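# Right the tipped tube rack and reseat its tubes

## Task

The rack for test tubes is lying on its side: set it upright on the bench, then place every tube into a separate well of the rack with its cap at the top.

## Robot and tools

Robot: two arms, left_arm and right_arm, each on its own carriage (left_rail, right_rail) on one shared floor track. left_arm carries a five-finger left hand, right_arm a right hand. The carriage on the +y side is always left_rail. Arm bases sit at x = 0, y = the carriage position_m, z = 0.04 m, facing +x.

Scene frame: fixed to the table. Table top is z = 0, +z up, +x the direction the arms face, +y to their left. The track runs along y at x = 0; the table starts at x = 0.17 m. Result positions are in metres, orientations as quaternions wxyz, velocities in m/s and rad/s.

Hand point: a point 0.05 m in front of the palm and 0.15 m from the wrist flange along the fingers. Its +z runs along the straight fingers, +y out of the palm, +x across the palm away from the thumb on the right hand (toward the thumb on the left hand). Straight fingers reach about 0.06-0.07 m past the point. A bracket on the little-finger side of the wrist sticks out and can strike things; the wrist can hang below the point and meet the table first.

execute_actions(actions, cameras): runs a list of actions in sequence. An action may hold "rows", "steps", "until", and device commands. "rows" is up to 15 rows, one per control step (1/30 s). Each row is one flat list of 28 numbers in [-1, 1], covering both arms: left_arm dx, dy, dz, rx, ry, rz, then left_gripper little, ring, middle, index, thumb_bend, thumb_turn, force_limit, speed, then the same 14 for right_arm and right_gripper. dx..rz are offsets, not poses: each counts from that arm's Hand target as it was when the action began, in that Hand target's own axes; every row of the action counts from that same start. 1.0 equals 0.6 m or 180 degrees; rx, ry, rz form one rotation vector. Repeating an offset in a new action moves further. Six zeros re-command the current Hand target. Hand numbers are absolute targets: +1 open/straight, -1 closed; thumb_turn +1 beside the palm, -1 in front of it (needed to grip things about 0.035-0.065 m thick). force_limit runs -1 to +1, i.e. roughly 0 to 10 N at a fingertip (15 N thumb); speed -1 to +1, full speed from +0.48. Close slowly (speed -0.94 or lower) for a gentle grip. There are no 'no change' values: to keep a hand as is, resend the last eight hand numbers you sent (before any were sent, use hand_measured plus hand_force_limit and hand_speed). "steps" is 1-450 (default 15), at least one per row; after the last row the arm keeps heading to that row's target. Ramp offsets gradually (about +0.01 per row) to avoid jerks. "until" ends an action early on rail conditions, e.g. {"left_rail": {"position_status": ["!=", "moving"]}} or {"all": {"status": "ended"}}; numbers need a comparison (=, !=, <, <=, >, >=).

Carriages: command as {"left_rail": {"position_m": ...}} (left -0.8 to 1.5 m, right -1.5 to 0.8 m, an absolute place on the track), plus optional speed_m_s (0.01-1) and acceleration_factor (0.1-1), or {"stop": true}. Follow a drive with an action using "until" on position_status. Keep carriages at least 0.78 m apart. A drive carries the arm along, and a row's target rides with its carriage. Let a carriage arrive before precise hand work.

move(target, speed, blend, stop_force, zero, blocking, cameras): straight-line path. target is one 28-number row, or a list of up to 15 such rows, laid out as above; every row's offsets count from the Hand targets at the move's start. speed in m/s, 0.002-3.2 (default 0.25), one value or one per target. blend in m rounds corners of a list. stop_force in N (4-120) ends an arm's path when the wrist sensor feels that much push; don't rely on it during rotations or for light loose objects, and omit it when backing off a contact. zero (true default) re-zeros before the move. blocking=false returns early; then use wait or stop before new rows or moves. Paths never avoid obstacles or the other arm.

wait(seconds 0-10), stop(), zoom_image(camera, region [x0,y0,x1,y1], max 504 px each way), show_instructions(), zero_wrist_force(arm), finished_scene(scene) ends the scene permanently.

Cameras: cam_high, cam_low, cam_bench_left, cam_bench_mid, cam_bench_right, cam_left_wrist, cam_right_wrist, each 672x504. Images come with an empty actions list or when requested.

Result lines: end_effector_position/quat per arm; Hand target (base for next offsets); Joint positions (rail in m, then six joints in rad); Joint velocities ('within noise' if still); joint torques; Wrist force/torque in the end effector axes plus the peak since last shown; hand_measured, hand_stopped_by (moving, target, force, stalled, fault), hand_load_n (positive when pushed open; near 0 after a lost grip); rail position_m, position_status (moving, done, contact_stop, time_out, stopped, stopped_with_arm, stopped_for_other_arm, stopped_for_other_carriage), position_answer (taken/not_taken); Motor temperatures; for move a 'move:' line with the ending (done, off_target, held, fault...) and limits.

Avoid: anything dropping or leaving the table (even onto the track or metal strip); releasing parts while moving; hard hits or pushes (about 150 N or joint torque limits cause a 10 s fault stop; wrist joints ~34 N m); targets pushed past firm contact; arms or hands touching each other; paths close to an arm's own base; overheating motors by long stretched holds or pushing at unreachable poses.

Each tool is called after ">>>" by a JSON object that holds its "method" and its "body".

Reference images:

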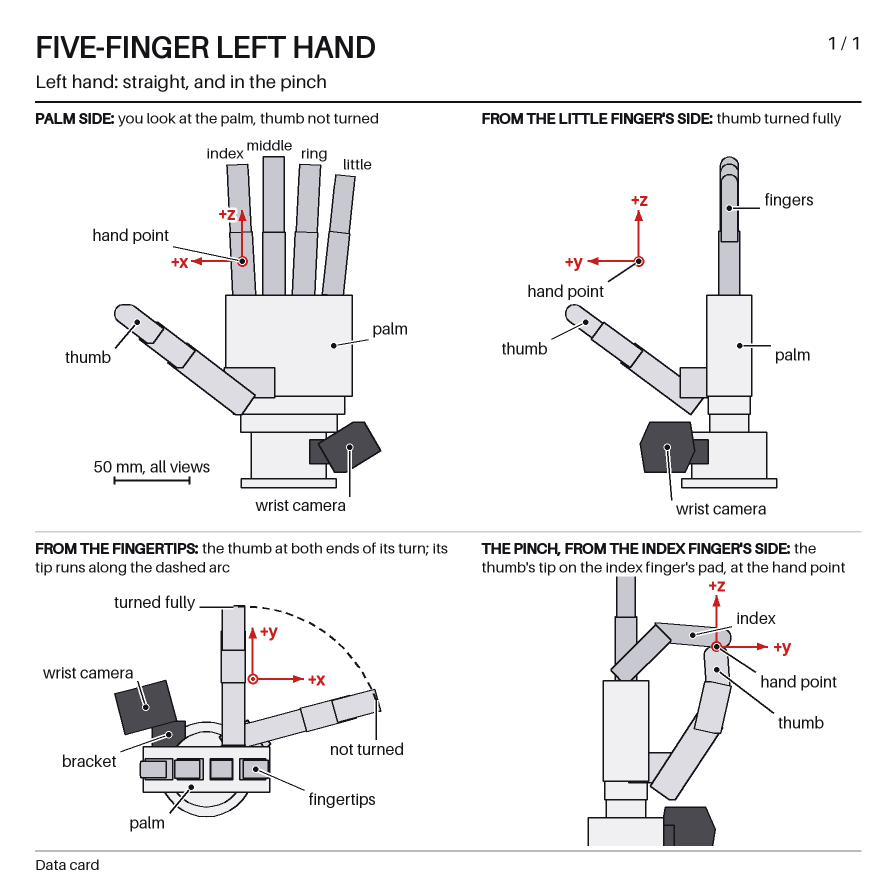

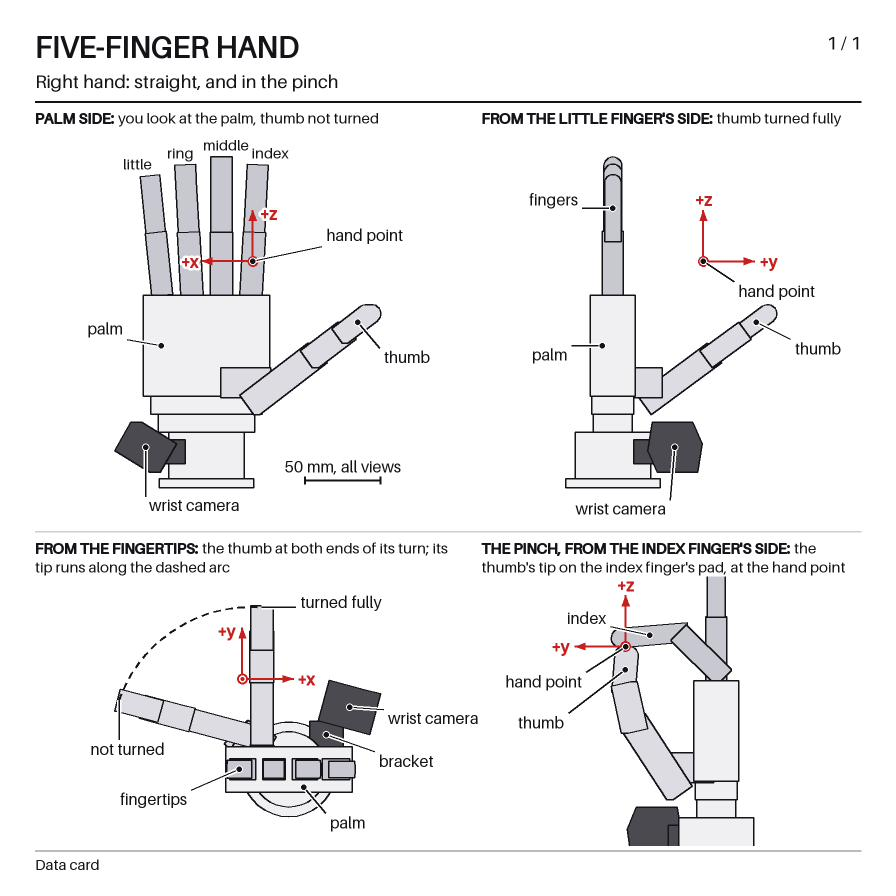

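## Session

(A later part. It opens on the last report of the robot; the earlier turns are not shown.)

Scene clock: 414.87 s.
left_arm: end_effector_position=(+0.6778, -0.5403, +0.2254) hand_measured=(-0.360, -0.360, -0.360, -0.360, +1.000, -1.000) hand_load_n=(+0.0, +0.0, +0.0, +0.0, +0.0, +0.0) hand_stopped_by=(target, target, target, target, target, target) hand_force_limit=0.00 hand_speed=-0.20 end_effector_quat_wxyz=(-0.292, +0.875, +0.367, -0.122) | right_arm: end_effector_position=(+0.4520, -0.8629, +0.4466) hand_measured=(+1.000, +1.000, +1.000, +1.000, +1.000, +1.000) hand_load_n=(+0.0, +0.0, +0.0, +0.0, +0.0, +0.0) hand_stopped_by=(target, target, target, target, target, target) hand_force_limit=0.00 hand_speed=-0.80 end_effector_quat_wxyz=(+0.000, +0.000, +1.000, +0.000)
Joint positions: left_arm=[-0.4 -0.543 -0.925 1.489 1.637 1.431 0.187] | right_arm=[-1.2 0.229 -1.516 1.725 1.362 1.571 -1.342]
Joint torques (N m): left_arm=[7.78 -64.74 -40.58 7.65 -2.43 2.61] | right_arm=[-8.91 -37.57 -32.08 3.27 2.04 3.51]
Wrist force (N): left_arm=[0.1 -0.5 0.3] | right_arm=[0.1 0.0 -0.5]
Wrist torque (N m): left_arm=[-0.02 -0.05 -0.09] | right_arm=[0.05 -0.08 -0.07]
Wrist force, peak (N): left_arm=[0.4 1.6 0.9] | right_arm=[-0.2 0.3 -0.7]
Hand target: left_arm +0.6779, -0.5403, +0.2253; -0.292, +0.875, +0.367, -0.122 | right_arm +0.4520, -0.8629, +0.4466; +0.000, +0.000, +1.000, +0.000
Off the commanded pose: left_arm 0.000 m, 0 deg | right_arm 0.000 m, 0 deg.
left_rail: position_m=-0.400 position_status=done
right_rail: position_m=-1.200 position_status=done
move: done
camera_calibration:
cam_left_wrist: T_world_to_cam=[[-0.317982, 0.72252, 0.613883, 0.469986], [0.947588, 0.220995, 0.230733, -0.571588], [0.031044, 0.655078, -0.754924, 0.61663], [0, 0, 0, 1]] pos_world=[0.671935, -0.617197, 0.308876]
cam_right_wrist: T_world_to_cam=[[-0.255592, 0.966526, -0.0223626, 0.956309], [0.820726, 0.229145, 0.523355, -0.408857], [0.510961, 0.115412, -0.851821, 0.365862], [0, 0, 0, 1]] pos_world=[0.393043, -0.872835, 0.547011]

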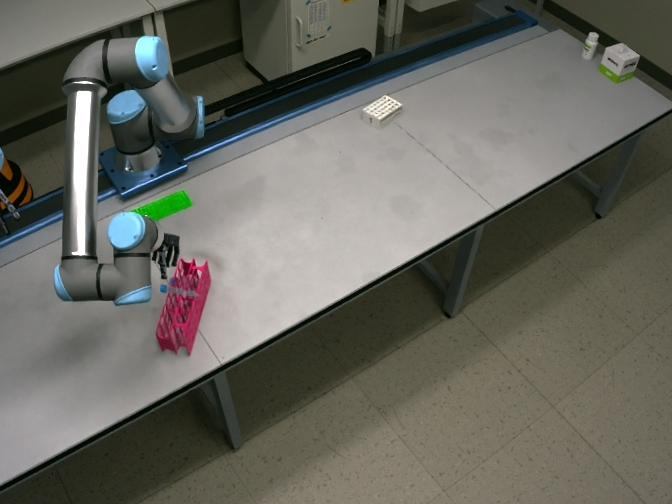

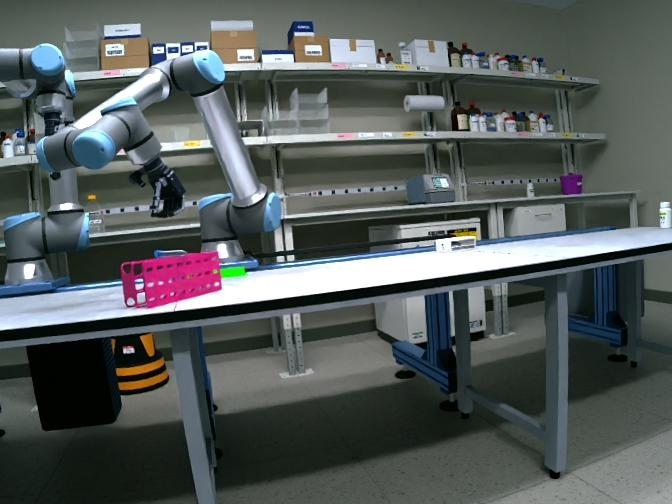

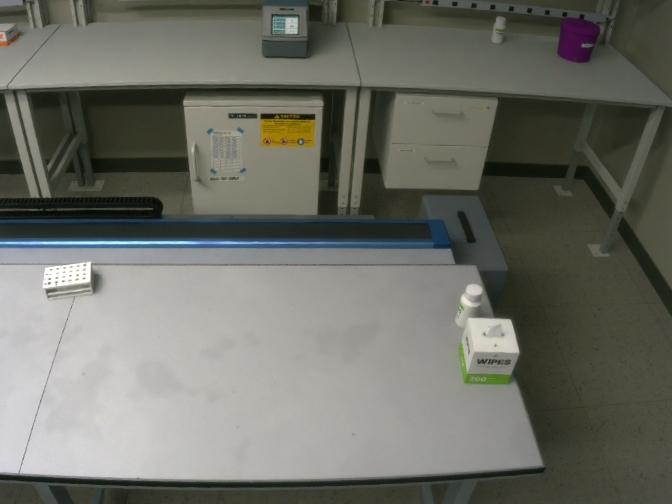

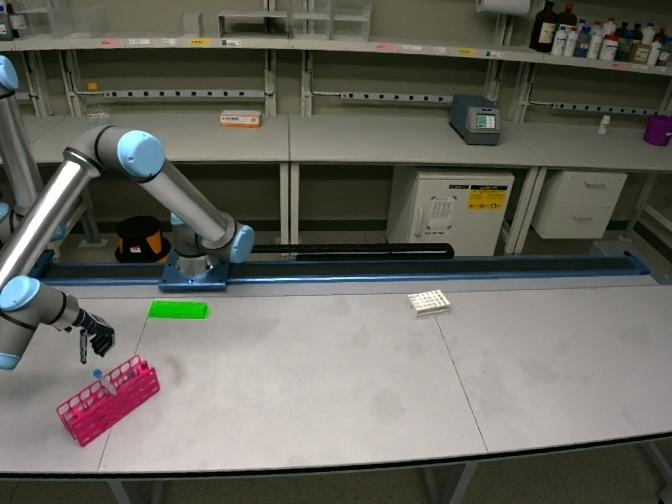

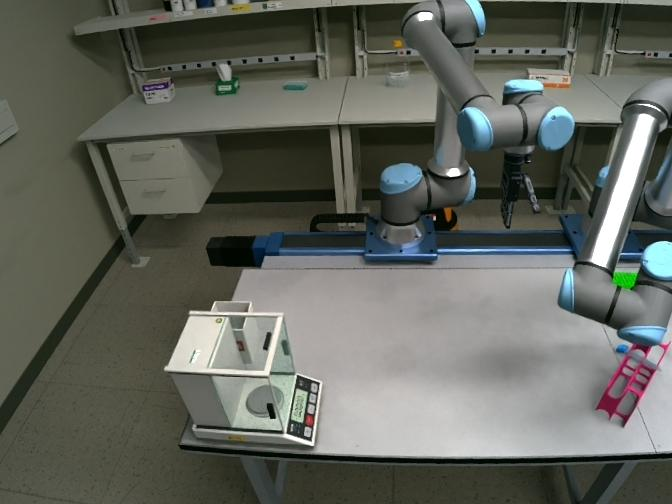

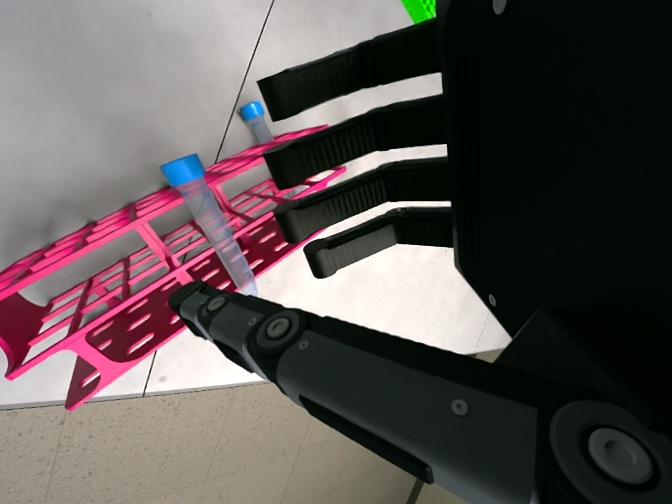

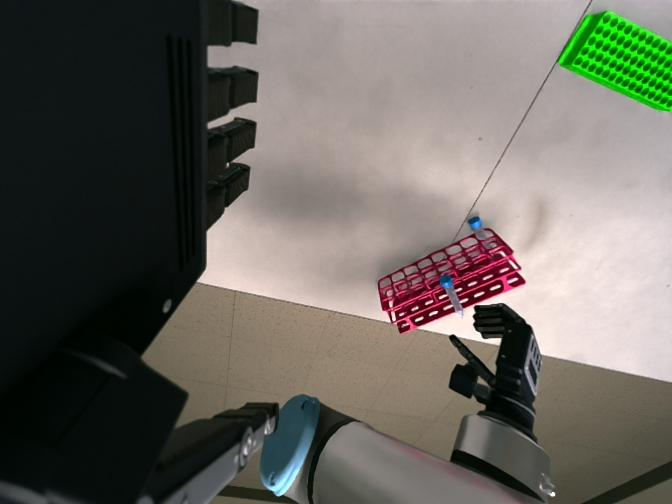

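>>> {"method": "move", "body": {"target": [-0.0302,0.0807,0.128,0,0,0,-0.36,-0.36,-0.36,-0.36,1,-1,0,-0.2,0,0,0,0,0,0,1,1,1,1,1,1,0,-0.8], "speed": 0.15, "cameras": ["cam_left_wrist","cam_right_wrist","cam_high"]}}

>>> {"method": "zoom_image", "body": {"camera": "cam_left_wrist", "region": [60, 100, 460, 400]}}

>>> {"method": "zoom_image", "body": {"camera": "cam_right_wrist", "region": [370, 200, 570, 350]}}

Scene clock: 456.73 s.
left_arm: end_effector_position=(+0.6600, -0.5480, +0.1350) hand_measured=(-0.360, -0.360, -0.360, -0.360, +1.000, -1.000) hand_load_n=(+0.0, +0.0, +0.0, +0.0, +0.0, +0.0) hand_stopped_by=(target, target, target, target, target, target) hand_force_limit=0.00 hand_speed=-0.20 end_effector_quat_wxyz=(-0.292, +0.875, +0.367, -0.122) | right_arm: end_effector_position=(+0.4520, -0.8629, +0.4466) hand_measured=(+1.000, +1.000, +1.000, +1.000, +1.000, +1.000) hand_load_n=(+0.0, +0.0, +0.0, +0.0, +0.0, +0.0) hand_stopped_by=(target, target, target, target, target, target) hand_force_limit=0.00 hand_speed=-0.80 end_effector_quat_wxyz=(+0.000, +0.000, +1.000, +0.000)
Joint positions: left_arm=[-0.4 -0.564 -0.857 1.561 1.5 1.444 0.17] | right_arm=[-1.2 0.229 -1.516 1.725 1.362 1.571 -1.342]
Joint torques (N m): left_arm=[-16.57 -69.21 -18.84 1.46 1.94 -2.23] | right_arm=[-5.57 -38.75 -27.35 1.4 1.92 2.83]
Wrist force (N): left_arm=[0.0 -0.1 0.2] | right_arm=[0.2 0.5 -0.2]
Wrist torque (N m): left_arm=[0.05 -0.04 0.15] | right_arm=[0.10 -0.11 -0.04]
Wrist force, peak (N): left_arm=[0.5 -0.9 -1.2] | right_arm=[0.0 0.2 -0.8]
Hand target: left_arm +0.6600, -0.5480, +0.1348; -0.292, +0.875, +0.367, -0.122 | right_arm +0.4520, -0.8629, +0.4466; +0.000, +0.000, +1.000, +0.000
Off the commanded pose: left_arm 0.000 m, 0 deg | right_arm 0.000 m, 0 deg.
left_rail: position_m=-0.400 position_status=done
right_rail: position_m=-1.200 position_status=done
move: done
camera_calibration:
cam_left_wrist: T_world_to_cam=[[-0.317895, 0.722518, 0.61393, 0.525317], [0.947621, 0.220991, 0.230603, -0.532156], [0.0309425, 0.65508, -0.754925, 0.55405], [0, 0, 0, 1]] pos_world=[0.654134, -0.624897, 0.218476]
cam_right_wrist: T_world_to_cam=[[-0.255592, 0.966526, -0.0223626, 0.956309], [0.820726, 0.229145, 0.523355, -0.408857], [0.510961, 0.115412, -0.851821, 0.365862], [0, 0, 0, 1]] pos_world=[0.393043, -0.872835, 0.547011]
Images, in order (width x height): cam_high 672x504, cam_left_wrist 672x504, cam_right_wrist 672x504.

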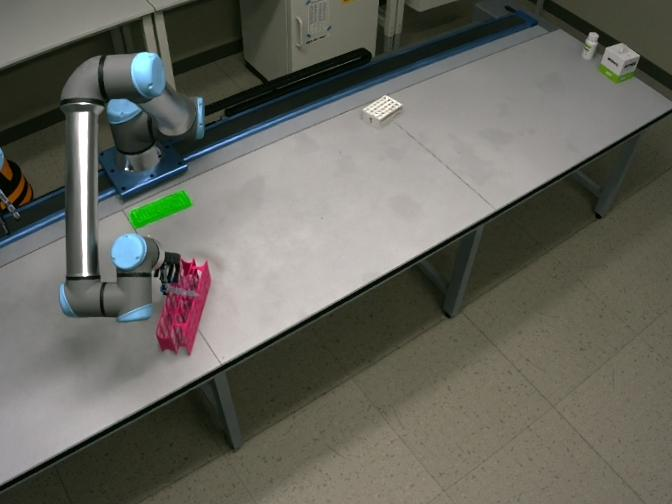

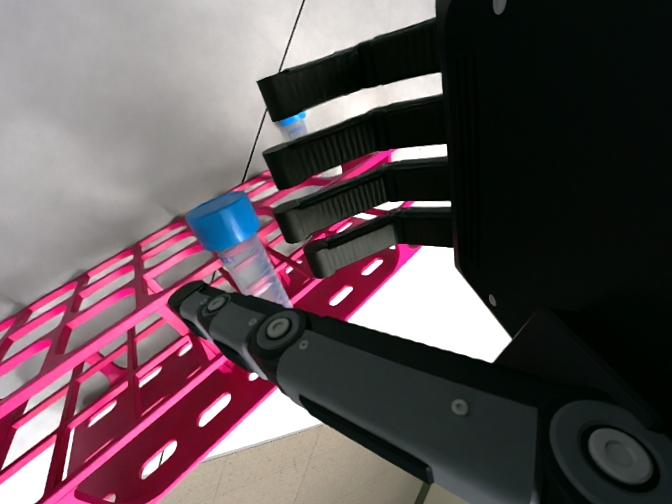

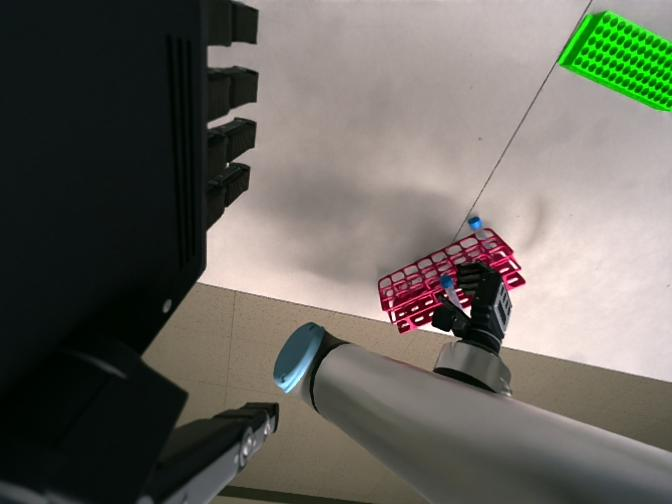

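Scaled by 1.260 from the camera's 672x504 image, which has a finer 960x720 frame.

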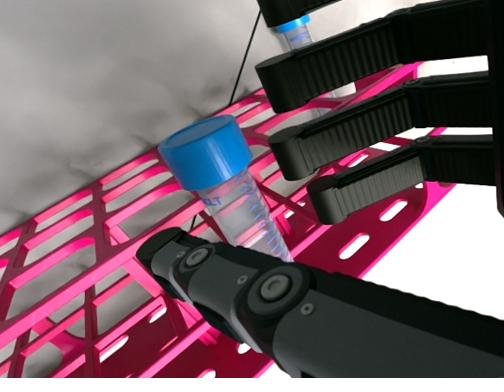

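Scaled by 2.520 from the camera's 672x504 image, which has a finer 960x720 frame.

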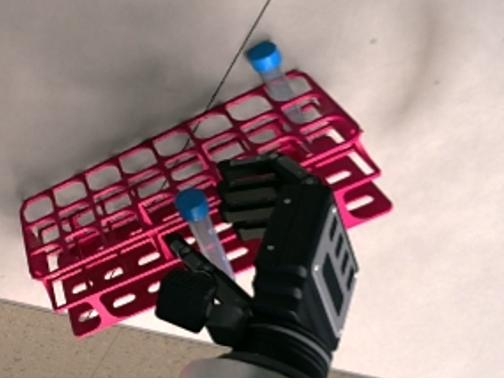

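>>> {"method": "move", "body": {"target": [0,0.027,0.036,0,0,0,-0.36,-0.36,-0.36,-0.36,1,-1,0,-0.2,0,0,0,0,0,0,1,1,1,1,1,1,0,-0.8], "speed": 0.04, "stop_force": 6, "cameras": ["cam_left_wrist","cam_right_wrist"]}}

>>> {"method": "zoom_image", "body": {"camera": "cam_left_wrist", "region": [60, 100, 460, 400]}}

>>> {"method": "zoom_image", "body": {"camera": "cam_right_wrist", "region": [420, 230, 540, 350]}}

Scene clock: 488.10 s.
left_arm: end_effector_position=(+0.6599, -0.5480, +0.1204) hand_measured=(-0.360, -0.360, -0.362, -0.360, +1.000, -1.000) hand_load_n=(+0.0, +0.0, -5.5, +0.0, +0.0, +0.0) hand_stopped_by=(target, target, target, target, target, target) hand_force_limit=0.00 hand_speed=-0.20 end_effector_quat_wxyz=(-0.292, +0.875, +0.367, -0.122) | right_arm: end_effector_position=(+0.4520, -0.8629, +0.4466) hand_measured=(+1.000, +1.000, +1.000, +1.000, +1.000, +1.000) hand_load_n=(+0.0, +0.0, +0.0, +0.0, +0.0, +0.0) hand_stopped_by=(target, target, target, target, target, target) hand_force_limit=0.00 hand_speed=-0.80 end_effector_quat_wxyz=(+0.000, +0.000, +1.000, +0.000)
Joint positions: left_arm=[-0.4 -0.564 -0.841 1.565 1.481 1.444 0.17] | right_arm=[-1.2 0.229 -1.516 1.725 1.362 1.571 -1.342]
Joint torques (N m): left_arm=[-11.89 -88.91 -36.1 7.06 2.11 -0.16] | right_arm=[-5.41 -39.64 -26.53 1.72 1.35 2.78]
Wrist force (N): left_arm=[-0.2 -3.1 -4.5] | right_arm=[0.1 0.0 -0.4]
Wrist torque (N m): left_arm=[0.02 -0.11 0.19] | right_arm=[0.04 -0.09 -0.06]
Wrist force, peak (N): left_arm=[0.3 -16.1 -12.2] | right_arm=[0.1 0.5 -0.8]
Hand target: left_arm +0.6599, -0.5480, +0.1204; -0.292, +0.875, +0.367, -0.122 (not the last commanded pose) | right_arm +0.4520, -0.8629, +0.4466; +0.000, +0.000, +1.000, +0.000
Off the commanded pose: left_arm 0.013 m, 0 deg | right_arm 0.000 m, 0 deg.
left_rail: position_m=-0.400 position_status=done
right_rail: position_m=-1.200 position_status=done
move: contact (left_arm)
camera_calibration:
cam_left_wrist: T_world_to_cam=[[-0.317901, 0.72245, 0.614007, 0.534193], [0.947622, 0.22104, 0.230549, -0.528654], [0.03084, 0.655139, -0.754879, 0.543125], [0, 0, 0, 1]] pos_world=[0.654034, -0.624896, 0.203876]
cam_right_wrist: T_world_to_cam=[[-0.255592, 0.966526, -0.0223626, 0.956309], [0.820726, 0.229145, 0.523355, -0.408857], [0.510961, 0.115412, -0.851821, 0.365862], [0, 0, 0, 1]] pos_world=[0.393043, -0.872835, 0.547011]
Images, in order (width x height): cam_left_wrist 672x504, cam_right_wrist 672x504.

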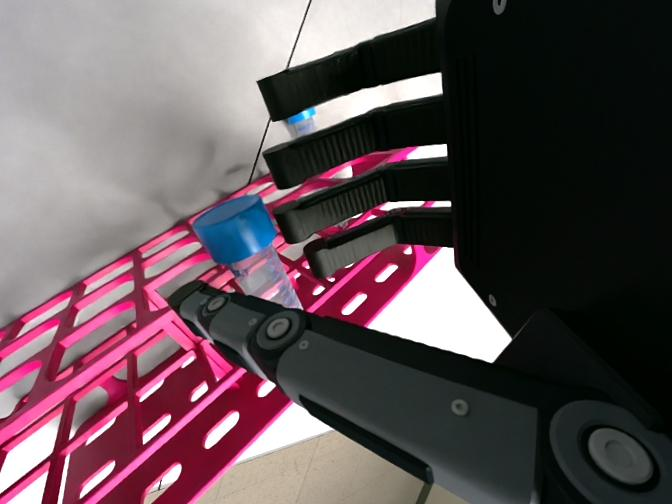

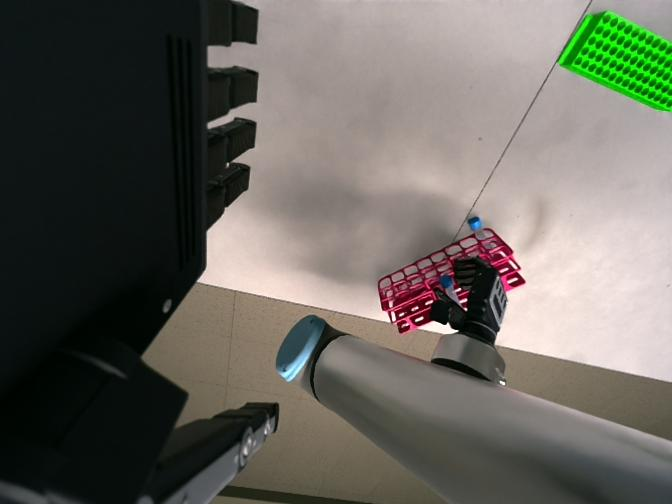

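Scaled by 1.260 from the camera's 672x504 image, which has a finer 960x720 frame.

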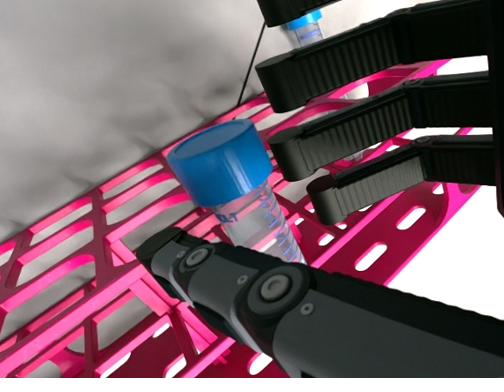

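Scaled by 4.200 from the camera's 672x504 image, which has a finer 960x720 frame.

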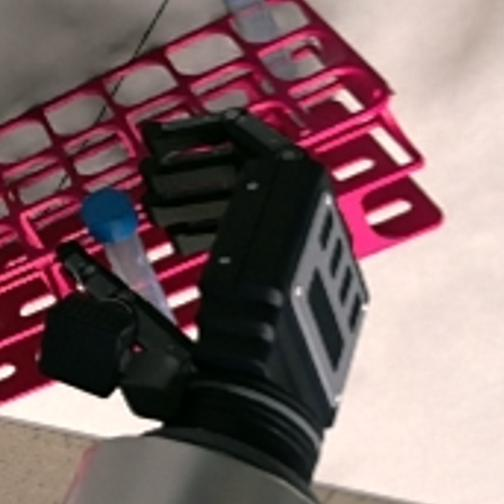

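>>> {"method": "move", "body": {"target": [0,0,0,0,0,0,-0.52,-0.52,-0.52,-0.36,1,-1,0,-0.2,0,0,0,0,0,0,1,1,1,1,1,1,0,-0.8], "speed": 0.04}}

>>> {"method": "move", "body": {"target": [0,0.0144,0.0192,0,0,0,-0.52,-0.52,-0.52,-0.36,1,-1,0,-0.2,0,0,0,0,0,0,1,1,1,1,1,1,0,-0.8], "speed": 0.03, "stop_force": 6, "cameras": ["cam_left_wrist"]}}

>>> {"method": "zoom_image", "body": {"camera": "cam_left_wrist", "region": [60, 100, 460, 400]}}

Scene clock: 508.17 s.
left_arm: end_effector_position=(+0.6599, -0.5480, +0.1204) hand_measured=(-0.520, -0.520, -0.520, -0.360, +1.000, -1.000) hand_load_n=(+0.5, +0.0, +0.0, +0.0, +0.0, +0.0) hand_stopped_by=(target, target, target, target, target, target) hand_force_limit=0.00 hand_speed=-0.20 end_effector_quat_wxyz=(-0.292, +0.875, +0.367, -0.122) | right_arm: end_effector_position=(+0.4520, -0.8629, +0.4466) hand_measured=(+1.000, +1.000, +1.000, +1.000, +1.000, +1.000) hand_load_n=(+0.0, +0.0, +0.0, +0.0, +0.0, +0.0) hand_stopped_by=(target, target, target, target, target, target) hand_force_limit=0.00 hand_speed=-0.80 end_effector_quat_wxyz=(+0.000, +0.000, +1.000, +0.000)
Joint positions: left_arm=[-0.4 -0.564 -0.841 1.565 1.481 1.444 0.17] | right_arm=[-1.2 0.229 -1.516 1.725 1.362 1.571 -1.342]
Joint torques (N m): left_arm=[-0.68 -88.78 -36.18 6.86 1.75 2.02] | right_arm=[-5.37 -40.12 -27.01 1.68 1.78 2.51]
Wrist force (N): left_arm=[0.0 -0.2 0.0] | right_arm=[0.1 0.2 -0.6]
Wrist torque (N m): left_arm=[0.06 -0.05 0.16] | right_arm=[0.08 -0.07 -0.06]
Wrist force, peak (N): left_arm=[-0.1 -3.2 -4.9] | right_arm=[0.3 0.5 -0.8]
Hand target: left_arm +0.6599, -0.5480, +0.1204; -0.292, +0.875, +0.367, -0.122 | right_arm +0.4520, -0.8629, +0.4466; +0.000, +0.000, +1.000, +0.000
Off the commanded pose: left_arm 0.000 m, 0 deg | right_arm 0.000 m, 0 deg.
left_rail: position_m=-0.400 position_status=done
right_rail: position_m=-1.200 position_status=done
move: done

Scene clock: 509.53 s.
left_arm: end_effector_position=(+0.6600, -0.5481, +0.1176) hand_measured=(-0.520, -0.520, -0.520, -0.360, +1.000, -1.000) hand_load_n=(+0.0, +0.0, +0.5, +0.5, +0.0, +0.0) hand_stopped_by=(target, target, target, target, target, target) hand_force_limit=0.00 hand_speed=-0.20 end_effector_quat_wxyz=(-0.292, +0.875, +0.367, -0.122) | right_arm: end_effector_position=(+0.4520, -0.8629, +0.4466) hand_measured=(+1.000, +1.000, +1.000, +1.000, +1.000, +1.000) hand_load_n=(+0.0, +0.0, +0.0, +0.0, +0.0, +0.0) hand_stopped_by=(target, target, target, target, target, target) hand_force_limit=0.00 hand_speed=-0.80 end_effector_quat_wxyz=(+0.000, +0.000, +1.000, +0.000)
Joint positions: left_arm=[-0.4 -0.564 -0.838 1.565 1.477 1.444 0.17] | right_arm=[-1.2 0.229 -1.516 1.725 1.362 1.571 -1.342]
Joint torques (N m): left_arm=[-0.05 -89.85 -35.61 6.97 1.6 1.78] | right_arm=[-5.19 -38.4 -27.22 1.27 1.3 2.54]
Wrist force (N): left_arm=[0.2 -4.2 -3.7] | right_arm=[0.2 0.1 -0.5]
Wrist torque (N m): left_arm=[-0.29 -0.08 0.20] | right_arm=[0.06 -0.10 -0.05]
Wrist force, peak (N): left_arm=[0.8 -12.8 -14.4] | right_arm=[0.3 0.3 -0.8]
Hand target: left_arm +0.6600, -0.5481, +0.1176; -0.292, +0.875, +0.367, -0.122 (not the last commanded pose) | right_arm +0.4520, -0.8629, +0.4466; +0.000, +0.000, +1.000, +0.000
Off the commanded pose: left_arm 0.012 m, 0 deg | right_arm 0.000 m, 0 deg.
left_rail: position_m=-0.400 position_status=done
right_rail: position_m=-1.200 position_status=done
move: contact (left_arm)
camera_calibration:
cam_left_wrist: T_world_to_cam=[[-0.31798, 0.722561, 0.613836, 0.5361], [0.947589, 0.22101, 0.230714, -0.528134], [0.0310408, 0.655027, -0.754967, 0.540825], [0, 0, 0, 1]] pos_world=[0.654135, -0.624897, 0.201076]
Images, in order (width x height): cam_left_wrist 672x504.

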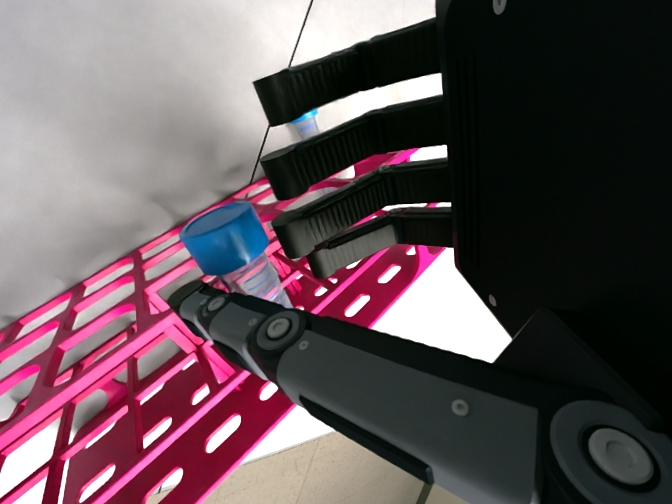

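Scaled by 1.260 from the camera's 672x504 image, which has a finer 960x720 frame.

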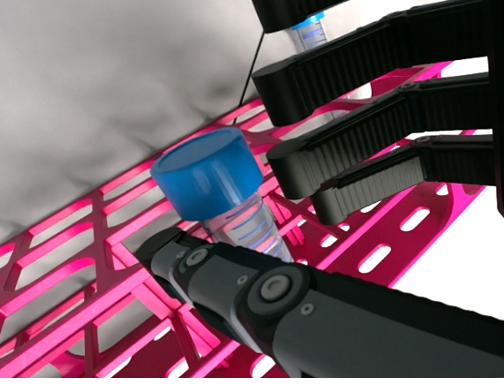

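>>> {"method": "move", "body": {"target": [0,0.014,-0.0147,0,0,0,-0.52,-0.52,-0.52,-0.36,1,-1,0,-0.2,0,0,0,0,0,0,1,1,1,1,1,1,0,-0.8], "speed": 0.04, "cameras": ["cam_left_wrist","cam_right_wrist"]}}

>>> {"method": "zoom_image", "body": {"camera": "cam_left_wrist", "region": [60, 100, 460, 400]}}

>>> {"method": "zoom_image", "body": {"camera": "cam_right_wrist", "region": [420, 230, 540, 350]}}

Scene clock: 542.80 s.
left_arm: end_effector_position=(+0.6685, -0.5564, +0.1196) hand_measured=(-0.520, -0.520, -0.520, -0.360, +1.000, -1.000) hand_load_n=(+0.0, +0.0, +0.5, +0.0, +0.0, +0.0) hand_stopped_by=(target, target, target, target, target, target) hand_force_limit=0.00 hand_speed=-0.20 end_effector_quat_wxyz=(-0.292, +0.875, +0.367, -0.122) | right_arm: end_effector_position=(+0.4520, -0.8629, +0.4466) hand_measured=(+1.000, +1.000, +1.000, +1.000, +1.000, +1.000) hand_load_n=(+0.0, +0.0, +0.0, +0.0, +0.0, +0.0) hand_stopped_by=(target, target, target, target, target, target) hand_force_limit=0.00 hand_speed=-0.80 end_effector_quat_wxyz=(+0.000, +0.000, +1.000, +0.000)
Joint positions: left_arm=[-0.4 -0.568 -0.827 1.538 1.493 1.446 0.167] | right_arm=[-1.2 0.229 -1.516 1.725 1.362 1.571 -1.342]
Joint torques (N m): left_arm=[-15.82 -69.29 -36.97 8.24 2.07 -2.34] | right_arm=[-5.16 -37.96 -25.53 1.47 1.64 1.86]
Wrist force (N): left_arm=[0.0 -0.3 0.1] | right_arm=[0.1 0.0 -0.5]
Wrist torque (N m): left_arm=[0.04 -0.04 0.16] | right_arm=[0.04 -0.09 -0.06]
Wrist force, peak (N): left_arm=[0.5 -3.9 -4.6] | right_arm=[0.2 0.5 -0.7]
Hand target: left_arm +0.6686, -0.5565, +0.1196; -0.292, +0.875, +0.367, -0.122 | right_arm +0.4520, -0.8629, +0.4466; +0.000, +0.000, +1.000, +0.000
Off the commanded pose: left_arm 0.000 m, 0 deg | right_arm 0.000 m, 0 deg.
left_rail: position_m=-0.400 position_status=done
right_rail: position_m=-1.200 position_status=done
move: done
camera_calibration:
cam_left_wrist: T_world_to_cam=[[-0.318038, 0.722548, 0.613821, 0.543678], [0.947569, 0.221055, 0.230753, -0.53476], [0.0310419, 0.655027, -0.754968, 0.547573], [0, 0, 0, 1]] pos_world=[0.662635, -0.633297, 0.203076]
cam_right_wrist: T_world_to_cam=[[-0.255592, 0.966526, -0.0223626, 0.956309], [0.820726, 0.229145, 0.523355, -0.408857], [0.510961, 0.115412, -0.851821, 0.365862], [0, 0, 0, 1]] pos_world=[0.393043, -0.872835, 0.547011]
Images, in order (width x height): cam_left_wrist 672x504, cam_right_wrist 672x504.

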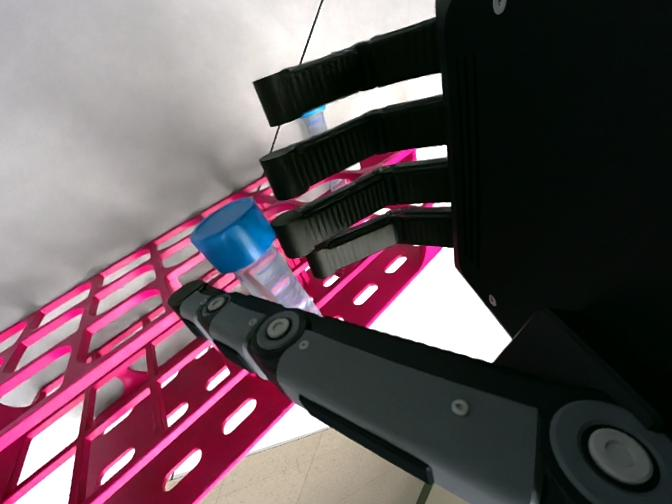

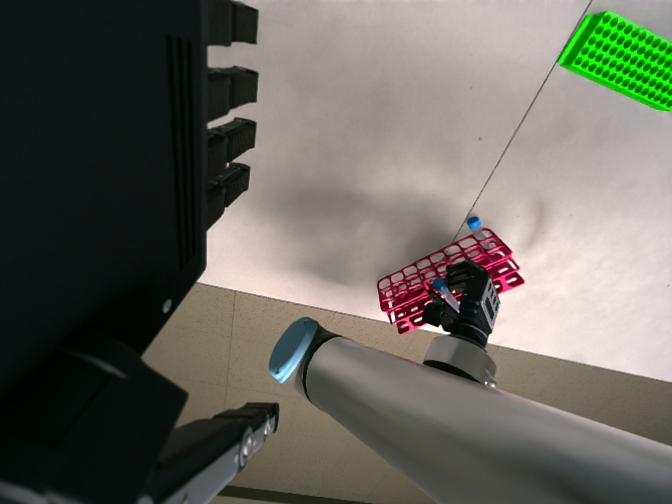

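Scaled by 1.260 from the camera's 672x504 image, which has a finer 960x720 frame.

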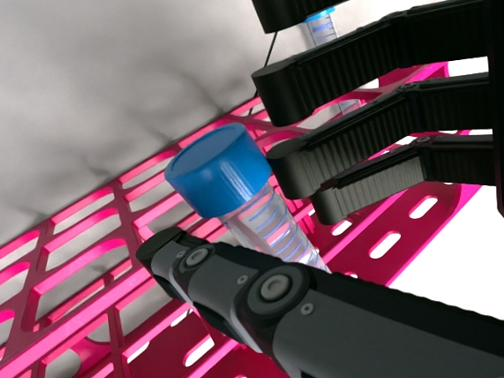

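Scaled by 4.200 from the camera's 672x504 image, which has a finer 960x720 frame.

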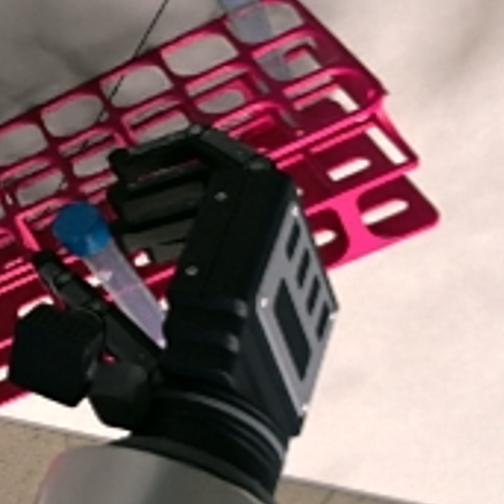

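>>> {"method": "execute_actions", "body": {"actions": [{"rows":[[0,0,0,0,0,0,-0.52,-0.52,-0.52,-0.36,0.0,-1,-0.4,-0.8,0,0,0,0,0,0,1,1,1,1,1,1,0,-0.8]],"steps":75}], "cameras": ["cam_left_wrist","cam_right_wrist"]}}

>>> {"method": "zoom_image", "body": {"camera": "cam_left_wrist", "region": [60, 100, 460, 400]}}

Scene clock: 558.53 s.
left_arm: end_effector_position=(+0.6686, -0.5565, +0.1196) hand_measured=(-0.520, -0.520, -0.520, -0.360, +0.832, -1.000) hand_load_n=(+0.0, +0.0, +0.5, +0.0, +5.0, -0.5) hand_stopped_by=(target, target, target, target, force, target) hand_force_limit=-0.40 hand_speed=-0.80 end_effector_quat_wxyz=(-0.292, +0.875, +0.367, -0.122) | right_arm: end_effector_position=(+0.4520, -0.8629, +0.4466) hand_measured=(+1.000, +1.000, +1.000, +1.000, +1.000, +1.000) hand_load_n=(+0.0, +0.0, +0.0, +0.0, +0.0, +0.0) hand_stopped_by=(target, target, target, target, target, target) hand_force_limit=0.00 hand_speed=-0.80 end_effector_quat_wxyz=(+0.000, +0.000, +1.000, +0.000)
Joint positions: left_arm=[-0.4 -0.568 -0.827 1.538 1.493 1.446 0.167] | right_arm=[-1.2 0.229 -1.516 1.725 1.362 1.571 -1.342]
Joint torques (N m): left_arm=[-10.31 -71.15 -16.43 2.09 2.06 -2.2] | right_arm=[-7.26 -39.24 -25.81 1.89 1.77 1.71]
Wrist force (N): left_arm=[-0.1 -3.0 -6.1] | right_arm=[0.3 0.0 -0.7]
Wrist torque (N m): left_arm=[-0.27 -0.13 0.22] | right_arm=[0.05 -0.10 -0.05]
Wrist force, peak (N): left_arm=[-0.4 -3.1 -6.6] | right_arm=[0.1 0.1 -0.9]
Hand target: left_arm +0.6686, -0.5565, +0.1196; -0.292, +0.875, +0.367, -0.122 | right_arm +0.4520, -0.8629, +0.4466; +0.000, +0.000, +1.000, +0.000
Off the commanded pose: left_arm 0.000 m, 0 deg | right_arm 0.000 m, 0 deg.
left_rail: position_m=-0.400 position_status=done
right_rail: position_m=-1.200 position_status=done
camera_calibration:
cam_left_wrist: T_world_to_cam=[[-0.318038, 0.722548, 0.613821, 0.543782], [0.947569, 0.221055, 0.230753, -0.534833], [0.0310419, 0.655027, -0.754968, 0.547635], [0, 0, 0, 1]] pos_world=[0.662735, -0.633397, 0.203076]
cam_right_wrist: T_world_to_cam=[[-0.255592, 0.966526, -0.0223626, 0.956309], [0.820726, 0.229145, 0.523355, -0.408857], [0.510961, 0.115412, -0.851821, 0.365862], [0, 0, 0, 1]] pos_world=[0.393043, -0.872835, 0.547011]
Images, in order (width x height): cam_left_wrist 672x504, cam_right_wrist 672x504.

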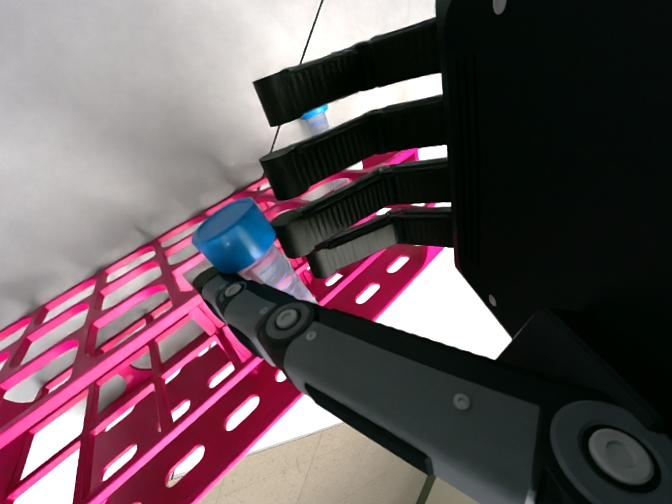

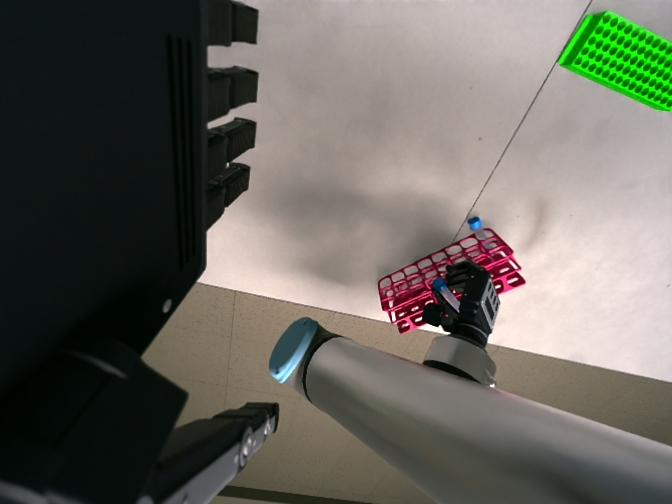

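Scaled by 1.260 from the camera's 672x504 image, which has a finer 960x720 frame.

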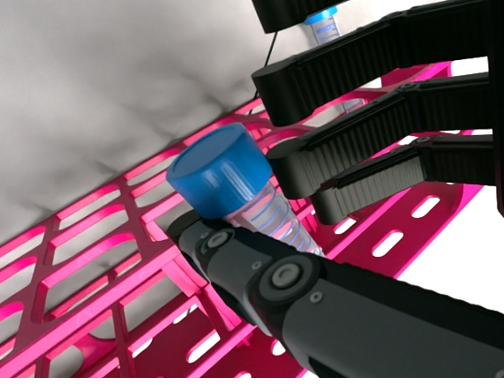

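>>> {"method": "execute_actions", "body": {"actions": [{"rows":[[0,0,0,0,0,0,-0.52,-0.52,-0.52,-0.36,0.95,-1,-0.4,-0.5,0,0,0,0,0,0,1,1,1,1,1,1,0,-0.8]],"steps":30}], "cameras": ["cam_low","cam_bench_right","cam_bench_mid","cam_high"]}}

>>> {"method": "zoom_image", "body": {"camera": "cam_low", "region": [110, 220, 230, 310]}}

>>> {"method": "zoom_image", "body": {"camera": "cam_bench_mid", "region": [50, 320, 170, 450]}}

>>> {"method": "zoom_image", "body": {"camera": "cam_high", "region": [130, 230, 230, 330]}}

Scene clock: 595.57 s.
left_arm: end_effector_position=(+0.6686, -0.5565, +0.1196) hand_measured=(-0.520, -0.520, -0.520, -0.360, +0.950, -1.000) hand_load_n=(+0.0, +0.0, +0.0, +0.0, +0.0, +0.0) hand_stopped_by=(target, target, target, target, target, target) hand_force_limit=-0.40 hand_speed=-0.50 end_effector_quat_wxyz=(-0.292, +0.875, +0.367, -0.122) | right_arm: end_effector_position=(+0.4520, -0.8629, +0.4466) hand_measured=(+1.000, +1.000, +1.000, +1.000, +1.000, +1.000) hand_load_n=(+0.0, +0.0, +0.0, +0.0, +0.0, +0.0) hand_stopped_by=(target, target, target, target, target, target) hand_force_limit=0.00 hand_speed=-0.80 end_effector_quat_wxyz=(+0.000, +0.000, +1.000, +0.000)
Joint positions: left_arm=[-0.4 -0.568 -0.827 1.538 1.493 1.446 0.167] | right_arm=[-1.2 0.229 -1.516 1.725 1.362 1.571 -1.342]
Joint torques (N m): left_arm=[0.98 -73.2 -29.82 2.13 1.82 -1.93] | right_arm=[-6.34 -39.46 -27 1.7 1.43 1.87]
Wrist force (N): left_arm=[0.2 -0.2 0.0] | right_arm=[0.2 0.2 -0.2]
Wrist torque (N m): left_arm=[0.05 -0.07 0.17] | right_arm=[0.06 -0.11 -0.05]
Wrist force, peak (N): left_arm=[-0.4 -3.2 -6.6] | right_arm=[0.1 0.3 -0.7]
Hand target: left_arm +0.6686, -0.5565, +0.1196; -0.292, +0.875, +0.367, -0.122 | right_arm +0.4520, -0.8629, +0.4466; +0.000, +0.000, +1.000, +0.000
Off the commanded pose: left_arm 0.000 m, 0 deg | right_arm 0.000 m, 0 deg.
left_rail: position_m=-0.400 position_status=done
right_rail: position_m=-1.200 position_status=done
Images, in order (width x height): cam_high 672x504, cam_low 672x504, cam_bench_mid 672x504, cam_bench_right 672x504.

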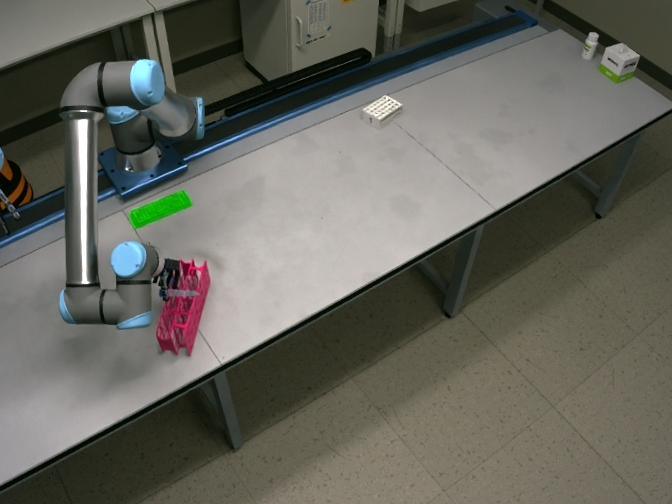

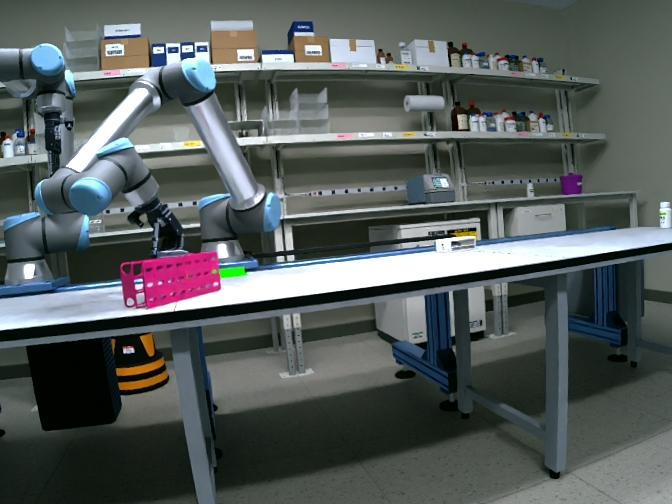

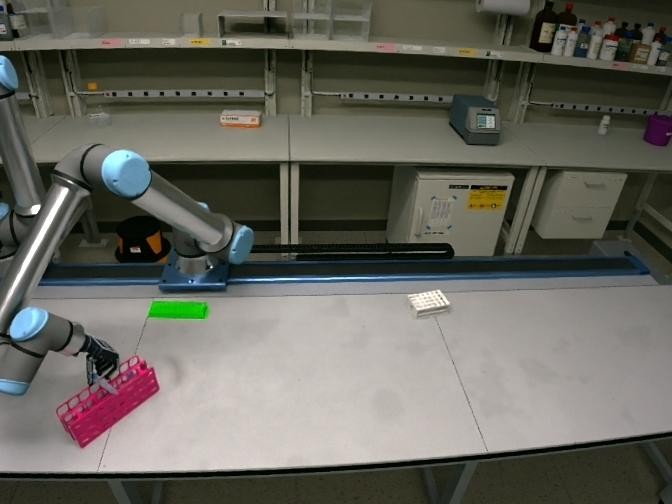

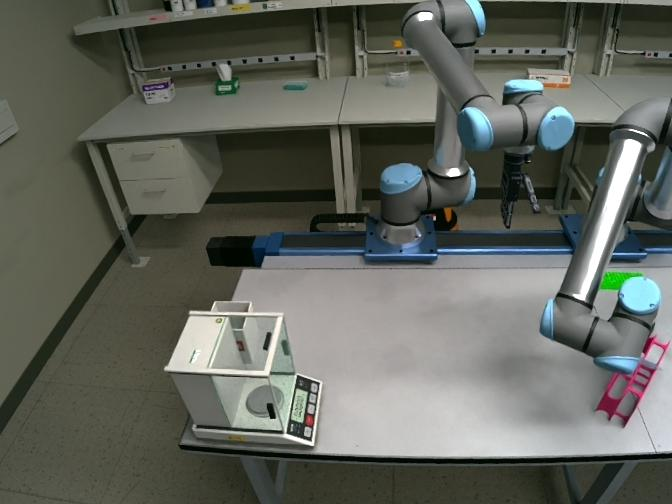

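Scaled by 4.200 from the camera's 672x504 image, which has a finer 960x720 frame.

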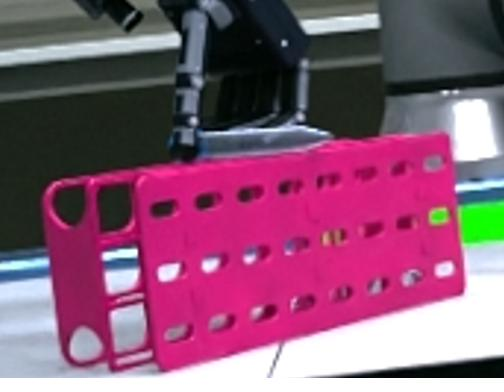

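Scaled by 3.877 from the camera's 672x504 image, which has a finer 960x720 frame.

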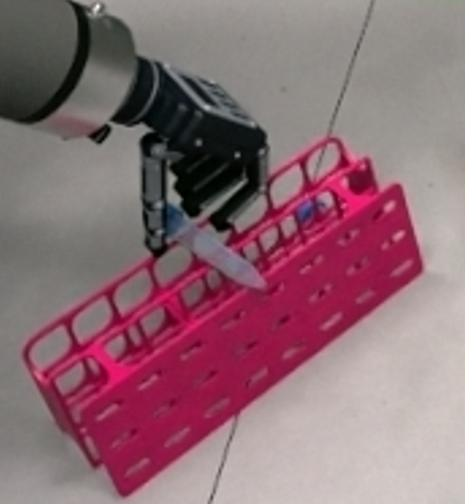

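Scaled by 5.040 from the camera's 672x504 image, which has a finer 960x720 frame.

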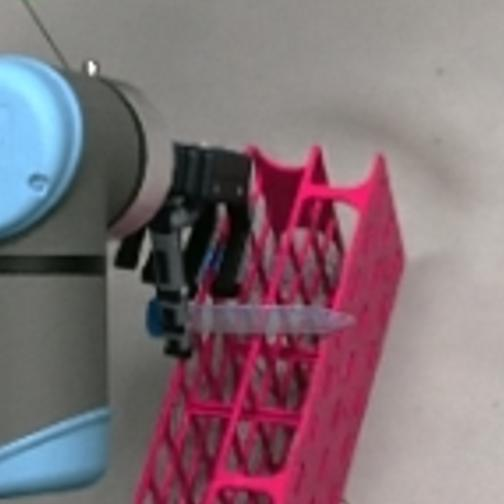

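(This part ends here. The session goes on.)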